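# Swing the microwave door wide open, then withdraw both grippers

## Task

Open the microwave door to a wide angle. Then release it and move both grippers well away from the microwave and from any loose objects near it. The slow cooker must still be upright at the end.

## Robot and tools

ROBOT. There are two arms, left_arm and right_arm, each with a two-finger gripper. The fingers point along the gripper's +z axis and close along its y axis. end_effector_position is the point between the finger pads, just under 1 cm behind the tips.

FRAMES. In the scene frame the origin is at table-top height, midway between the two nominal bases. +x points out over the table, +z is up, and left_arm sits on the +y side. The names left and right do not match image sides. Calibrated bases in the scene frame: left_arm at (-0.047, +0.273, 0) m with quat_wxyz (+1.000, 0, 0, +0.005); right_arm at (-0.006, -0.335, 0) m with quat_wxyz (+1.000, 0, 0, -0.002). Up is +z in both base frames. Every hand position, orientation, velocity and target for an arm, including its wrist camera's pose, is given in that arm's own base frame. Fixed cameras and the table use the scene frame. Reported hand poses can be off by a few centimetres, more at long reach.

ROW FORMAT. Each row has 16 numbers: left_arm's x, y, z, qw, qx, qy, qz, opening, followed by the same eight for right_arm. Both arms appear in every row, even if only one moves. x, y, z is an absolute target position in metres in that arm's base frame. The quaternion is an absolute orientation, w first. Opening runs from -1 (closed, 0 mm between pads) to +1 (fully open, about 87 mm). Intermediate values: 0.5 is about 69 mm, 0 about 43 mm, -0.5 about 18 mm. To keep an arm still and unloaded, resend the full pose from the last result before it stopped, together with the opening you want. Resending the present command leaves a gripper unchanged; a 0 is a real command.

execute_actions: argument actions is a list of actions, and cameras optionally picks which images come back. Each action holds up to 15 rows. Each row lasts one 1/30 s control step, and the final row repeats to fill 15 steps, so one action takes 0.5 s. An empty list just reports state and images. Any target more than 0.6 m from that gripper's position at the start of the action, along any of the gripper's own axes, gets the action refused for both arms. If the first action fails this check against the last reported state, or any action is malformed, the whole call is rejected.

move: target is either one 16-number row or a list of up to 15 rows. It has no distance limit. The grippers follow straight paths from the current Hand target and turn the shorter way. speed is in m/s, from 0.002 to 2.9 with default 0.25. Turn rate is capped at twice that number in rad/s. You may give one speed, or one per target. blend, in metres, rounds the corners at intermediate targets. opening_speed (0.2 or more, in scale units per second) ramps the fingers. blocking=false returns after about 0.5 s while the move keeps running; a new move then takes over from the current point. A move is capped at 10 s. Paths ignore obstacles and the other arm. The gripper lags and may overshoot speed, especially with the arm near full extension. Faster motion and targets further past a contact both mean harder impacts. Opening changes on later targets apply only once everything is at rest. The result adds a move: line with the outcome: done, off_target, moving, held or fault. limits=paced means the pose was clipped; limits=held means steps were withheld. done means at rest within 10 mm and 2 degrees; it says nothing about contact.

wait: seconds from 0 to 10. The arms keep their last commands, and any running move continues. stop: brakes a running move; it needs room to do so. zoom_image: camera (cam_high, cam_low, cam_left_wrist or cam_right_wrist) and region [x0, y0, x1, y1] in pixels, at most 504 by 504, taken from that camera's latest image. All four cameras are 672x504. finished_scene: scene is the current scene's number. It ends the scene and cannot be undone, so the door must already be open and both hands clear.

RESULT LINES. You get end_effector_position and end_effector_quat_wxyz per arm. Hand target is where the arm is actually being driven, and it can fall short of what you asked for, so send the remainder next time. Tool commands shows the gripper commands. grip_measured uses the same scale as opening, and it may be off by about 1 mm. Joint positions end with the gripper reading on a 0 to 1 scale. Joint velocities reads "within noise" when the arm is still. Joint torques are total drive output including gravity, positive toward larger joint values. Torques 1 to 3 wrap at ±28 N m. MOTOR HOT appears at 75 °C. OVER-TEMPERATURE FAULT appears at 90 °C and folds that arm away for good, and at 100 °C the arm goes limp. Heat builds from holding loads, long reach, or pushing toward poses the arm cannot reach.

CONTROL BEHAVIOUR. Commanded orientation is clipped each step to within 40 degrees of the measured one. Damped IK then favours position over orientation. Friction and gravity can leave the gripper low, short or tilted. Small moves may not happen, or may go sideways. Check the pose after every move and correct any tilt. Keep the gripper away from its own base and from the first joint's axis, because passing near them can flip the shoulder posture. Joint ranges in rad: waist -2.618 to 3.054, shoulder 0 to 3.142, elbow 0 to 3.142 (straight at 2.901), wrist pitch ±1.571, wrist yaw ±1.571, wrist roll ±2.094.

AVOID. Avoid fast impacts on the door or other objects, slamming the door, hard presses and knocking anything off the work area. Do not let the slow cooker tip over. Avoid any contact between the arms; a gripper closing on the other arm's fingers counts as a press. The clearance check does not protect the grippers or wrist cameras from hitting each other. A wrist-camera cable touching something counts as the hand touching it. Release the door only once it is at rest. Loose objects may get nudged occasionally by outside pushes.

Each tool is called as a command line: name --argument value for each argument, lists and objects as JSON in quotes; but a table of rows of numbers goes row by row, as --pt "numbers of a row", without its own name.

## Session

execute_actions --actions '[]'

zoom_image --camera "cam_high" --region '[220, 200, 460, 440]'

zoom_image --camera "cam_low" --region '[160, 80, 460, 350]'

Scene clock: 0.00 s.
left_arm: end_effector_position=(+0.3747, +0.0118, +0.0832) grip_measured=+1.000 end_effector_quat_wxyz=(+0.659, -0.062, +0.746, +0.071) | right_arm: end_effector_position=(+0.3854, +0.0004, +0.0938) grip_measured=+0.990 end_effector_quat_wxyz=(+0.684, +0.025, +0.726, -0.074)
Joint positions: left_arm=[-0.101 1.562 0.241 1.194 -0.289 -0.012 1] | right_arm=[0.13 1.627 0.257 1.314 0.272 -0.059 0.995]
Joint velocities: within noise
Joint torques (N m): no reading
Heat: left arm: 33 °C; right arm: 36 °C.
Hand target: left_arm +0.3772, +0.0115, +0.0887; +0.665, -0.063, +0.740, +0.070 | right_arm +0.3887, +0.0009, +0.1034; +0.695, +0.028, +0.715, -0.072
Tool commands: left_gripper/opening=+1.0 right_gripper/opening=+1.0

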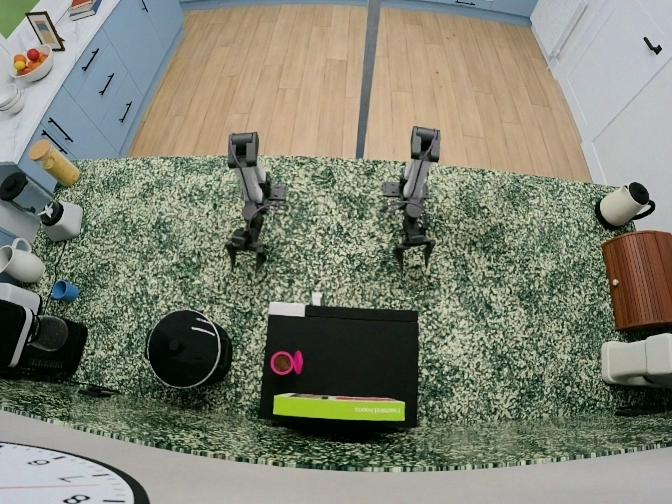

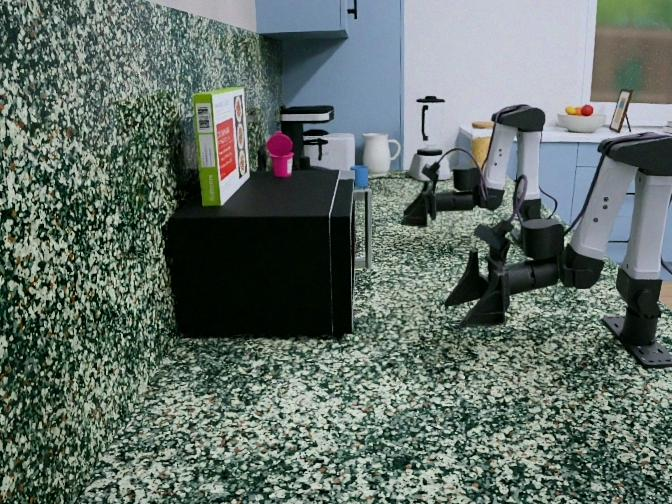

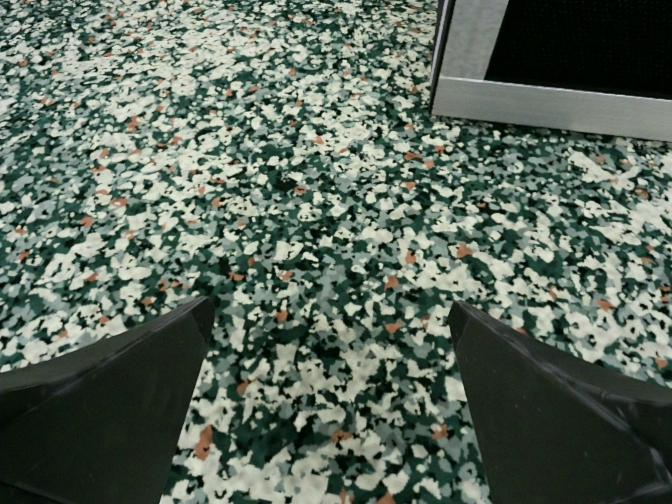

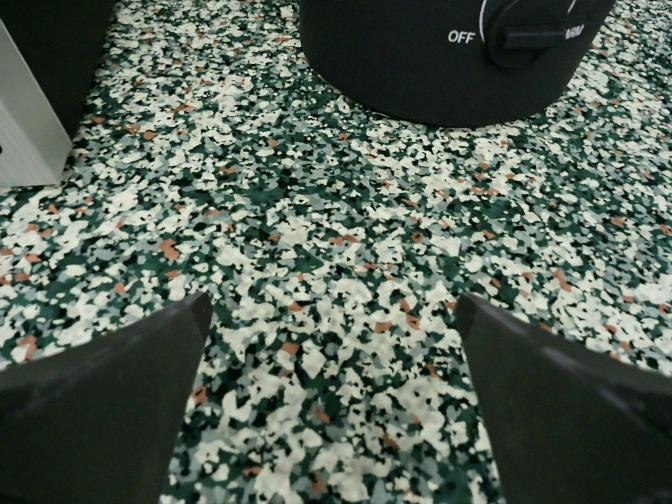

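Scaled by 2.100 from the camera's 672x504 image, which has a finer 960x720 frame.

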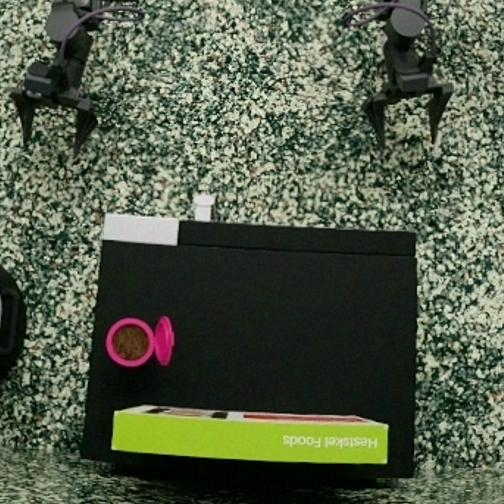

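Scaled by 1.680 from the camera's 672x504 image, which has a finer 960x720 frame.

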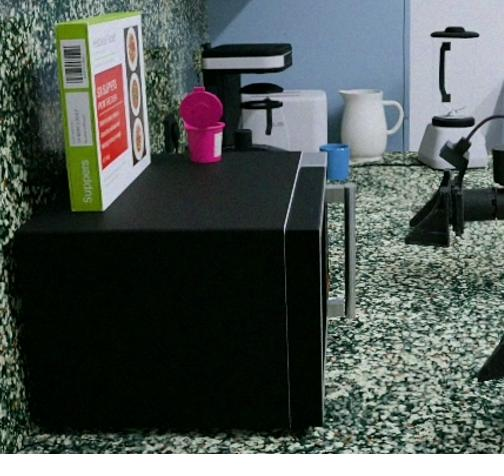

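move --pt "0.05 0.32 0.2 0.5 -0.5 0.5 0.5 0 0.445 0.289 0.17 0.7068 0.0216 0.7068 -0.0216 1" --cameras '["cam_high","cam_low","cam_right_wrist"]'

zoom_image --camera "cam_high" --region '[220, 200, 440, 340]'

zoom_image --camera "cam_low" --region '[300, 140, 480, 280]'

Scene clock: 4.17 s.
left_arm: end_effector_position=(+0.0478, +0.3131, +0.1786) grip_measured=+0.000 end_effector_quat_wxyz=(+0.481, -0.510, +0.516, +0.493) | right_arm: end_effector_position=(+0.4413, +0.2846, +0.1615) grip_measured=+0.990 end_effector_quat_wxyz=(+0.701, +0.009, +0.712, -0.028)
Joint positions: left_arm=[1.229 0.772 0.274 0.443 -0.348 0 0.5] | right_arm=[0.836 1.963 1.086 0.853 0.888 -0.01 0.995]
Joint velocities: within noise
Joint torques (N m): left_arm=[0.46 -0.27 10.07 2.28 0.13 0.01] | right_arm=[0.35 -8.64 8.35 1.59 0.23 0.14]
Heat: left arm: 34 °C; right arm: 36 °C.
Hand target: left_arm +0.0497, +0.3184, +0.2000; +0.500, -0.500, +0.500, +0.500 | right_arm +0.4447, +0.2887, +0.1699; +0.707, +0.022, +0.707, -0.022
Off the commanded pose: left_arm 0.023 m, 3 deg | right_arm 0.010 m, 2 deg.
move: off_target (left_arm)
Images, in order (width x height): cam_high 672x504, cam_low 672x504, cam_right_wrist 672x504.

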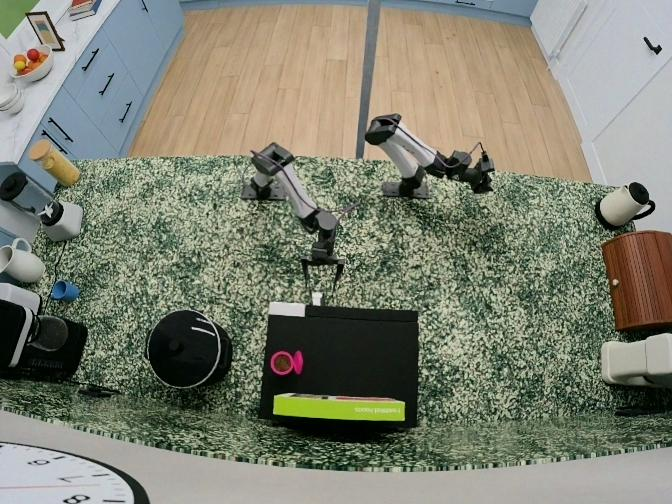

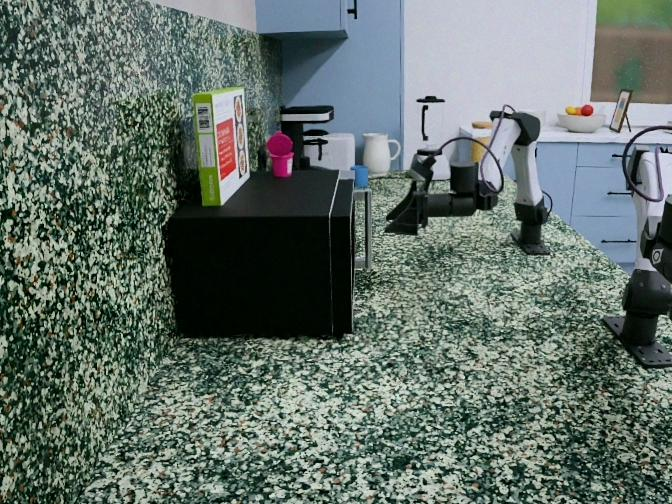

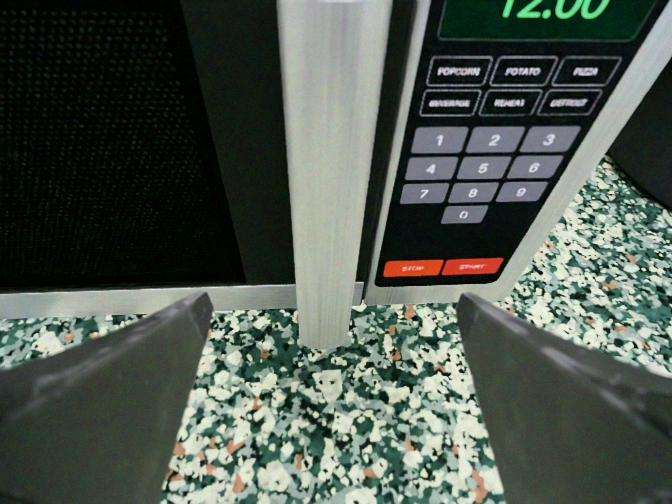

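Scaled by 2.291 from the camera's 672x504 image, which has a finer 960x720 frame.

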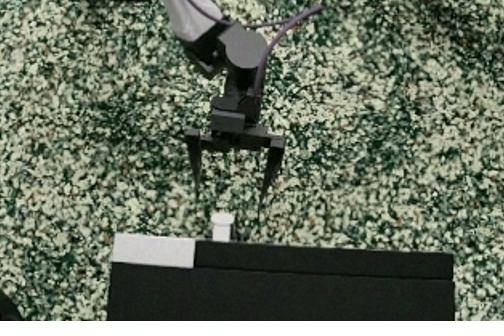

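Scaled by 2.800 from the camera's 672x504 image, which has a finer 960x720 frame.

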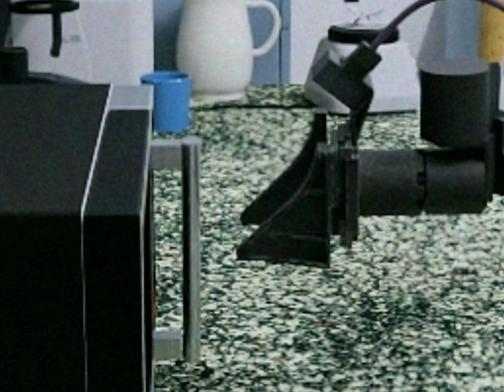

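move --pt "0.05 0.32 0.2 0.5 -0.5 0.5 0.5 0 0.494 0.289 0.17 0.7068 0.0216 0.7068 -0.0216 1" --pt "0.05 0.32 0.2 0.5 -0.5 0.5 0.5 0 0.494 0.289 0.17 0.7068 0.0216 0.7068 -0.0216 -0.55" --speed 0.12 --opening_speed 1.4 --cameras '["cam_high","cam_right_wrist"]'

Scene clock: 7.13 s.
left_arm: end_effector_position=(+0.0479, +0.3131, +0.1789) grip_measured=+0.000 end_effector_quat_wxyz=(+0.481, -0.509, +0.515, +0.493) | right_arm: end_effector_position=(+0.4890, +0.2838, +0.1607) grip_measured=-0.278 end_effector_quat_wxyz=(+0.700, +0.015, +0.713, -0.032)
Joint positions: left_arm=[1.229 0.772 0.274 0.445 -0.348 0 0.5] | right_arm=[0.755 2.073 1.255 0.792 0.822 -0.006 0.361]
Joint velocities: within noise
Joint torques (N m): left_arm=[0.44 -0.2 10.13 2.22 0.11 0.02] | right_arm=[0.09 -9.8 8.61 1.62 0.03 0.1]
Heat: left arm: 35 °C; right arm: 37 °C.
Hand target: left_arm +0.0497, +0.3185, +0.1999; +0.500, -0.500, +0.500, +0.500 | right_arm +0.4936, +0.2888, +0.1700; +0.707, +0.021, +0.707, -0.022
Off the commanded pose: left_arm 0.022 m, 3 deg | right_arm 0.012 m, 2 deg.
move: off_target (left_arm, right_arm); target 2's new opening was sent with right_arm's hand 0.013 m and 2 deg from that target
Images, in order (width x height): cam_high 672x504, cam_right_wrist 672x504.

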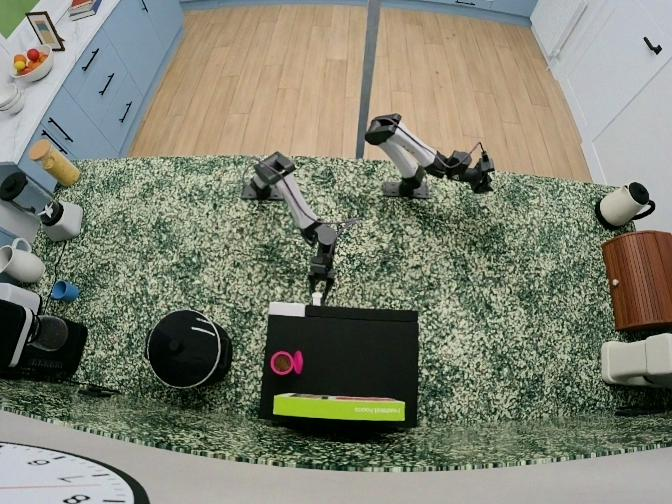

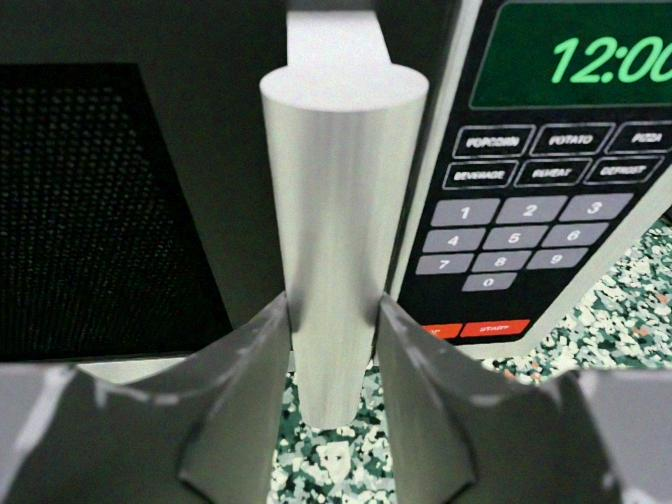

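move --pt "0.05 0.32 0.2 0.5 -0.5 0.5 0.5 0 0.434 0.309 0.17 0.704 0.0616 0.704 -0.0616 -0.5" --pt "0.05 0.32 0.2 0.5 -0.5 0.5 0.5 0 0.3585 0.35 0.17 0.703 0.074 0.703 -0.074 -0.5" --pt "0.05 0.32 0.2 0.5 -0.5 0.5 0.5 0 0.293 0.421 0.17 0.707 0.02 0.707 -0.02 -0.5" --speed 0.12 --blend 0.02

Scene clock: 9.77 s.
left_arm: end_effector_position=(+0.0480, +0.3132, +0.1790) grip_measured=+0.000 end_effector_quat_wxyz=(+0.482, -0.509, +0.515, +0.493) | right_arm: end_effector_position=(+0.2857, +0.4112, +0.1578) grip_measured=-0.483 end_effector_quat_wxyz=(+0.703, +0.013, +0.710, -0.039)
Joint positions: left_arm=[1.229 0.772 0.274 0.445 -0.348 0 0.5] | right_arm=[1.315 2.103 1.29 0.768 1.389 0.007 0.259]
Joint velocities: within noise
Joint torques (N m): left_arm=[0.46 -0.21 10.09 2.23 0.11 0.02] | right_arm=[-0.87 -10.02 9.28 1.39 -0.21 -0.03]
Heat: left arm: 36 °C; right arm: 37 °C.
Hand target: left_arm +0.0497, +0.3185, +0.2000; +0.500, -0.500, +0.500, +0.500 | right_arm +0.2926, +0.4201, +0.1703; +0.707, +0.020, +0.707, -0.020
Off the commanded pose: left_arm 0.022 m, 3 deg | right_arm 0.017 m, 2 deg.
move: off_target (left_arm, right_arm)

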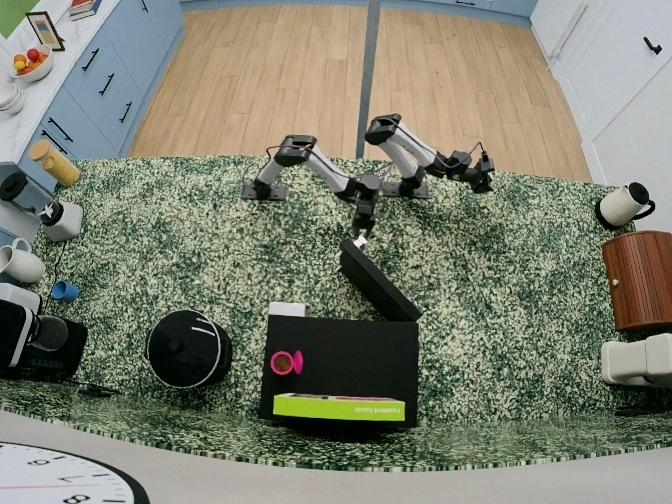

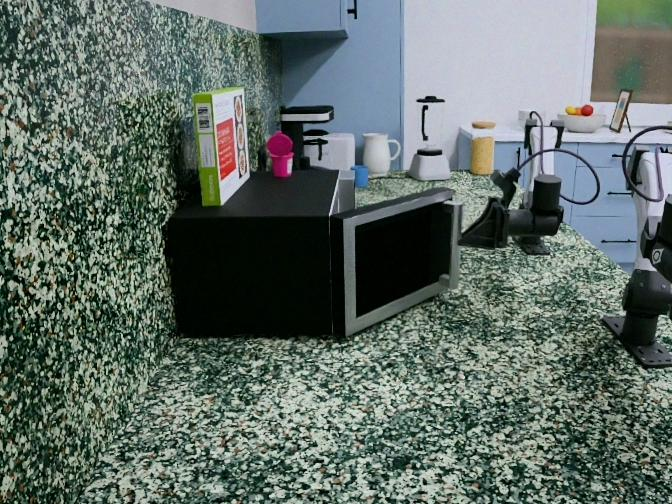

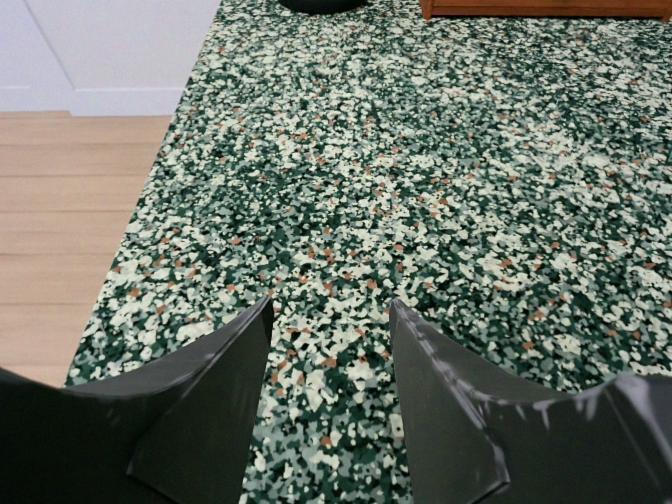

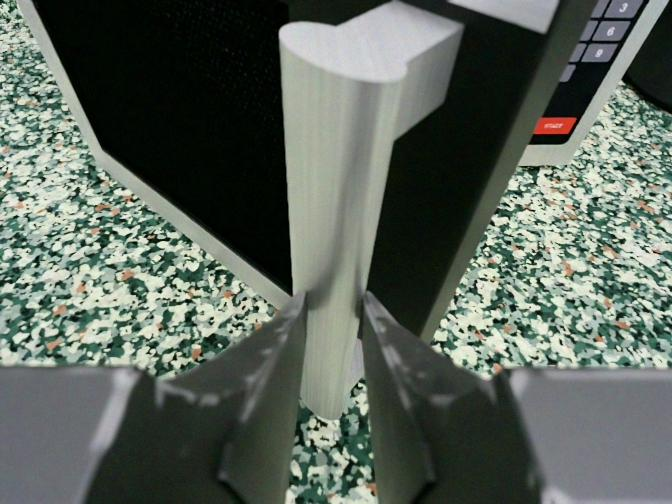

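move --pt "0.05 0.32 0.2 0.5 -0.5 0.5 0.5 0 0.286 0.415 0.17 0.707 0.02 0.707 -0.02 1" --pt "0.05 0.32 0.2 0.5 -0.5 0.5 0.5 0 0.215 0.408 0.17 0.707 0.02 0.707 -0.02 1" --pt "0.05 0.32 0.2 0.5 -0.5 0.5 0.5 0 0.24 0.25 0.17 0.707 0 0.707 0 1" --pt "0.05 0.32 0.2 0.5 -0.5 0.5 0.5 0 0.36 0.23 0.165 0.653 -0.27 0.653 0.27 -0.9" --speed '[0.2,0.25,0.3,0.3]' --opening_speed 2 --blend '[0,0.03,0.03,0]' --cameras '["cam_high","cam_right_wrist"]'

Scene clock: 15.30 s.
left_arm: end_effector_position=(+0.0480, +0.3132, +0.1791) grip_measured=+0.000 end_effector_quat_wxyz=(+0.482, -0.509, +0.515, +0.493) | right_arm: end_effector_position=(+0.3525, +0.2262, +0.1483) grip_measured=-0.900 end_effector_quat_wxyz=(+0.637, -0.271, +0.672, +0.264)
Joint positions: left_arm=[1.229 0.772 0.274 0.445 -0.348 0 0.5] | right_arm=[0.428 1.477 0.476 0.949 -0.348 -0.009 0.05]
Joint velocities: within noise
Joint torques (N m): left_arm=[0.46 -0.2 10.09 2.23 0.11 0.03] | right_arm=[-0.44 -4.22 8.08 2.08 -0.11 0.12]
Heat: left arm: 38 °C; right arm: 39 °C.
Hand target: left_arm +0.0497, +0.3185, +0.2000; +0.500, -0.500, +0.500, +0.500 | right_arm +0.3593, +0.2295, +0.1650; +0.653, -0.270, +0.654, +0.270
Off the commanded pose: left_arm 0.022 m, 3 deg | right_arm 0.019 m, 3 deg.
move: off_target (left_arm, right_arm); target 4's new opening was sent with right_arm's hand 0.019 m and 3 deg from that target
Images, in order (width x height): cam_high 672x504, cam_right_wrist 672x504.

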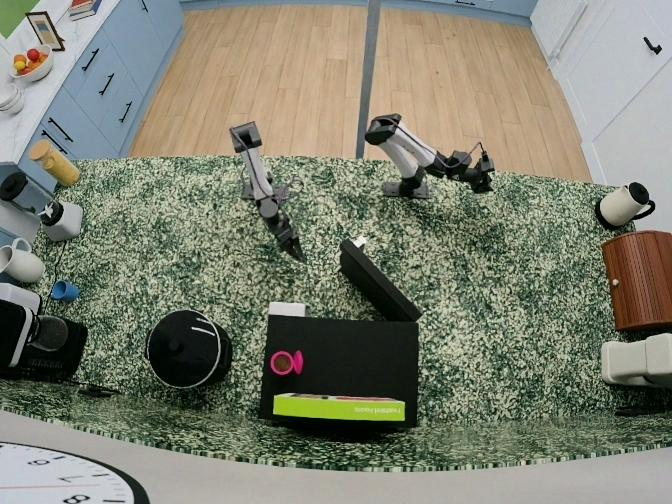

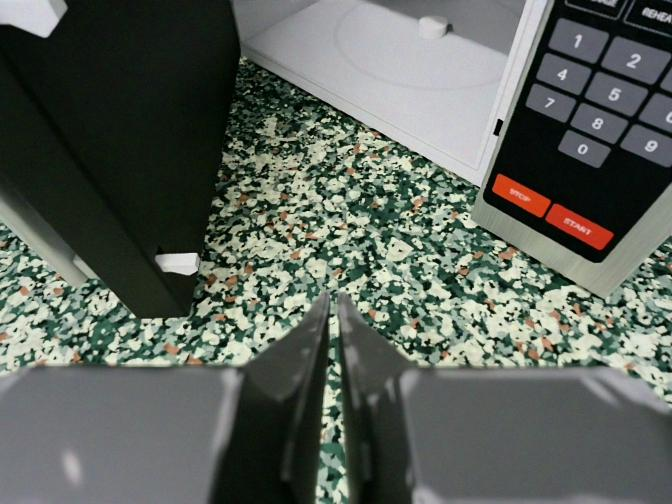

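move --pt "0.05 0.32 0.2 0.5 -0.5 0.5 0.5 0 0.425 0.33 0.165 0.612 -0.354 0.612 0.354 -0.9" --pt "0.05 0.32 0.2 0.5 -0.5 0.5 0.5 0 0.425 0.44 0.165 0.561 -0.43 0.561 0.43 -0.9" --pt "0.05 0.32 0.2 0.5 -0.5 0.5 0.5 0 0.40 0.52 0.165 0.5 -0.5 0.5 0.5 -0.9" --pt "0.05 0.32 0.2 0.5 -0.5 0.5 0.5 0 0.365 0.59 0.165 0.5 -0.5 0.5 0.5 -0.9" --speed '[0.2,0.14,0.14,0.12]' --blend 0.02 --cameras '["cam_high","cam_low"]'

Scene clock: 19.60 s.
left_arm: end_effector_position=(+0.0480, +0.3132, +0.1791) grip_measured=+0.000 end_effector_quat_wxyz=(+0.482, -0.509, +0.515, +0.493) | right_arm: end_effector_position=(+0.3587, +0.5873, +0.1556) grip_measured=-0.900 end_effector_quat_wxyz=(+0.489, -0.505, +0.505, +0.501)
Joint positions: left_arm=[1.229 0.772 0.274 0.445 -0.348 0 0.5] | right_arm=[0.852 2.502 1.986 0.491 -0.731 -0.004 0.05]
Joint velocities: within noise
Joint torques (N m): left_arm=[0.47 -0.2 10.09 2.22 0.11 0.02] | right_arm=[-0.12 -13.07 9.61 1.69 0.17 0.09]
Heat: left arm: 39 °C; right arm: 40 °C.
Hand target: left_arm +0.0497, +0.3185, +0.1999; +0.500, -0.500, +0.500, +0.500 | right_arm +0.3647, +0.5894, +0.1650; +0.500, -0.500, +0.500, +0.500
Off the commanded pose: left_arm 0.022 m, 3 deg | right_arm 0.012 m, 1 deg.
move: off_target (left_arm, right_arm)
Images, in order (width x height): cam_high 672x504, cam_low 672x504.

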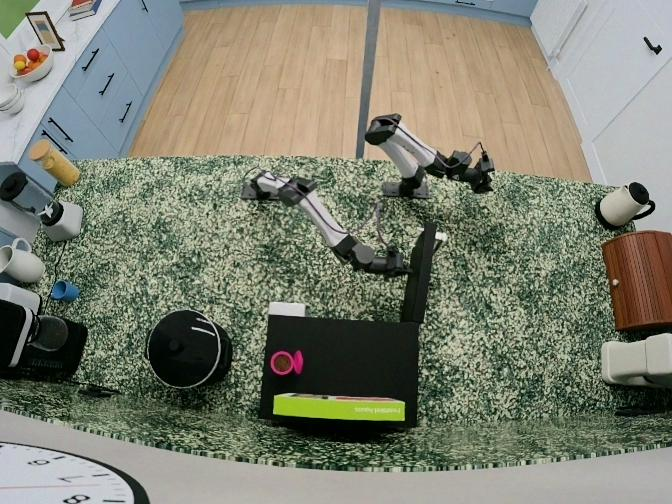

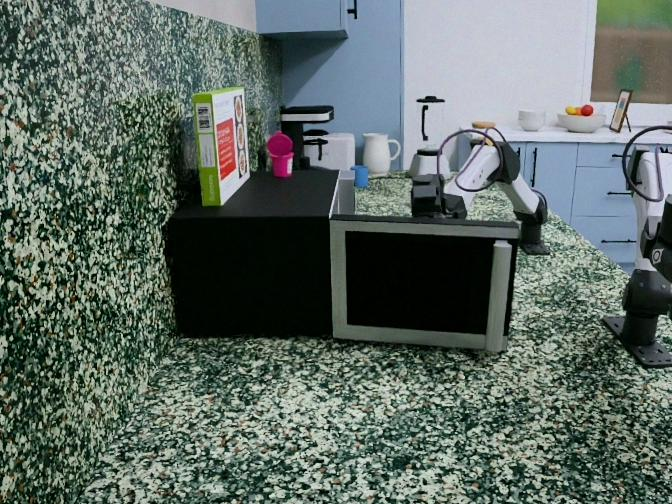

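Well open. Retract.

move --pt "0.05 0.32 0.2 0.5 -0.5 0.5 0.5 0 0.33 0.38 0.165 0.561 -0.43 0.561 0.43 -0.9" --pt "0.05 0.32 0.2 0.5 -0.5 0.5 0.5 0 0.28 0.1 0.165 0.7 -0.1 0.7 0.1 -0.9" --speed 0.28 --blend 0.05 --cameras '["cam_high"]'

Scene clock: 23.30 s.
left_arm: end_effector_position=(+0.0480, +0.3132, +0.1792) grip_measured=+0.000 end_effector_quat_wxyz=(+0.482, -0.509, +0.515, +0.493) | right_arm: end_effector_position=(+0.2791, +0.1032, +0.1623) grip_measured=-0.900 end_effector_quat_wxyz=(+0.696, -0.109, +0.702, +0.103)
Joint positions: left_arm=[1.229 0.772 0.274 0.446 -0.348 0 0.5] | right_arm=[0.434 0.611 0.136 0.467 0.134 -0.006 0.05]
Joint velocities: within noise
Joint torques (N m): left_arm=[0.49 -0.21 10.09 2.22 0.12 0.02] | right_arm=[-0.39 -0.21 6.8 1.84 0.19 0.1]
Heat: left arm: 40 °C; right arm: 41 °C.
Hand target: left_arm +0.0497, +0.3186, +0.2000; +0.500, -0.500, +0.500, +0.500 | right_arm +0.2800, +0.1001, +0.1650; +0.700, -0.100, +0.700, +0.100
Off the commanded pose: left_arm 0.022 m, 3 deg | right_arm 0.004 m, 1 deg.
move: off_target (left_arm)
Images, in order (width x height): cam_high 672x504.

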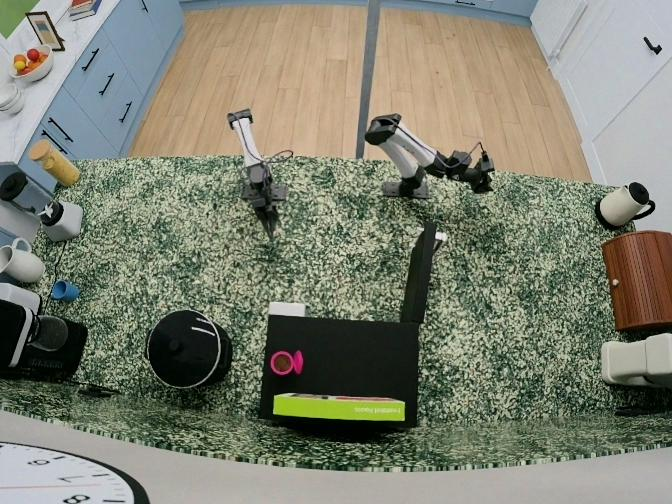

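finished_scene --scene 3

The scene is finished: the task was done.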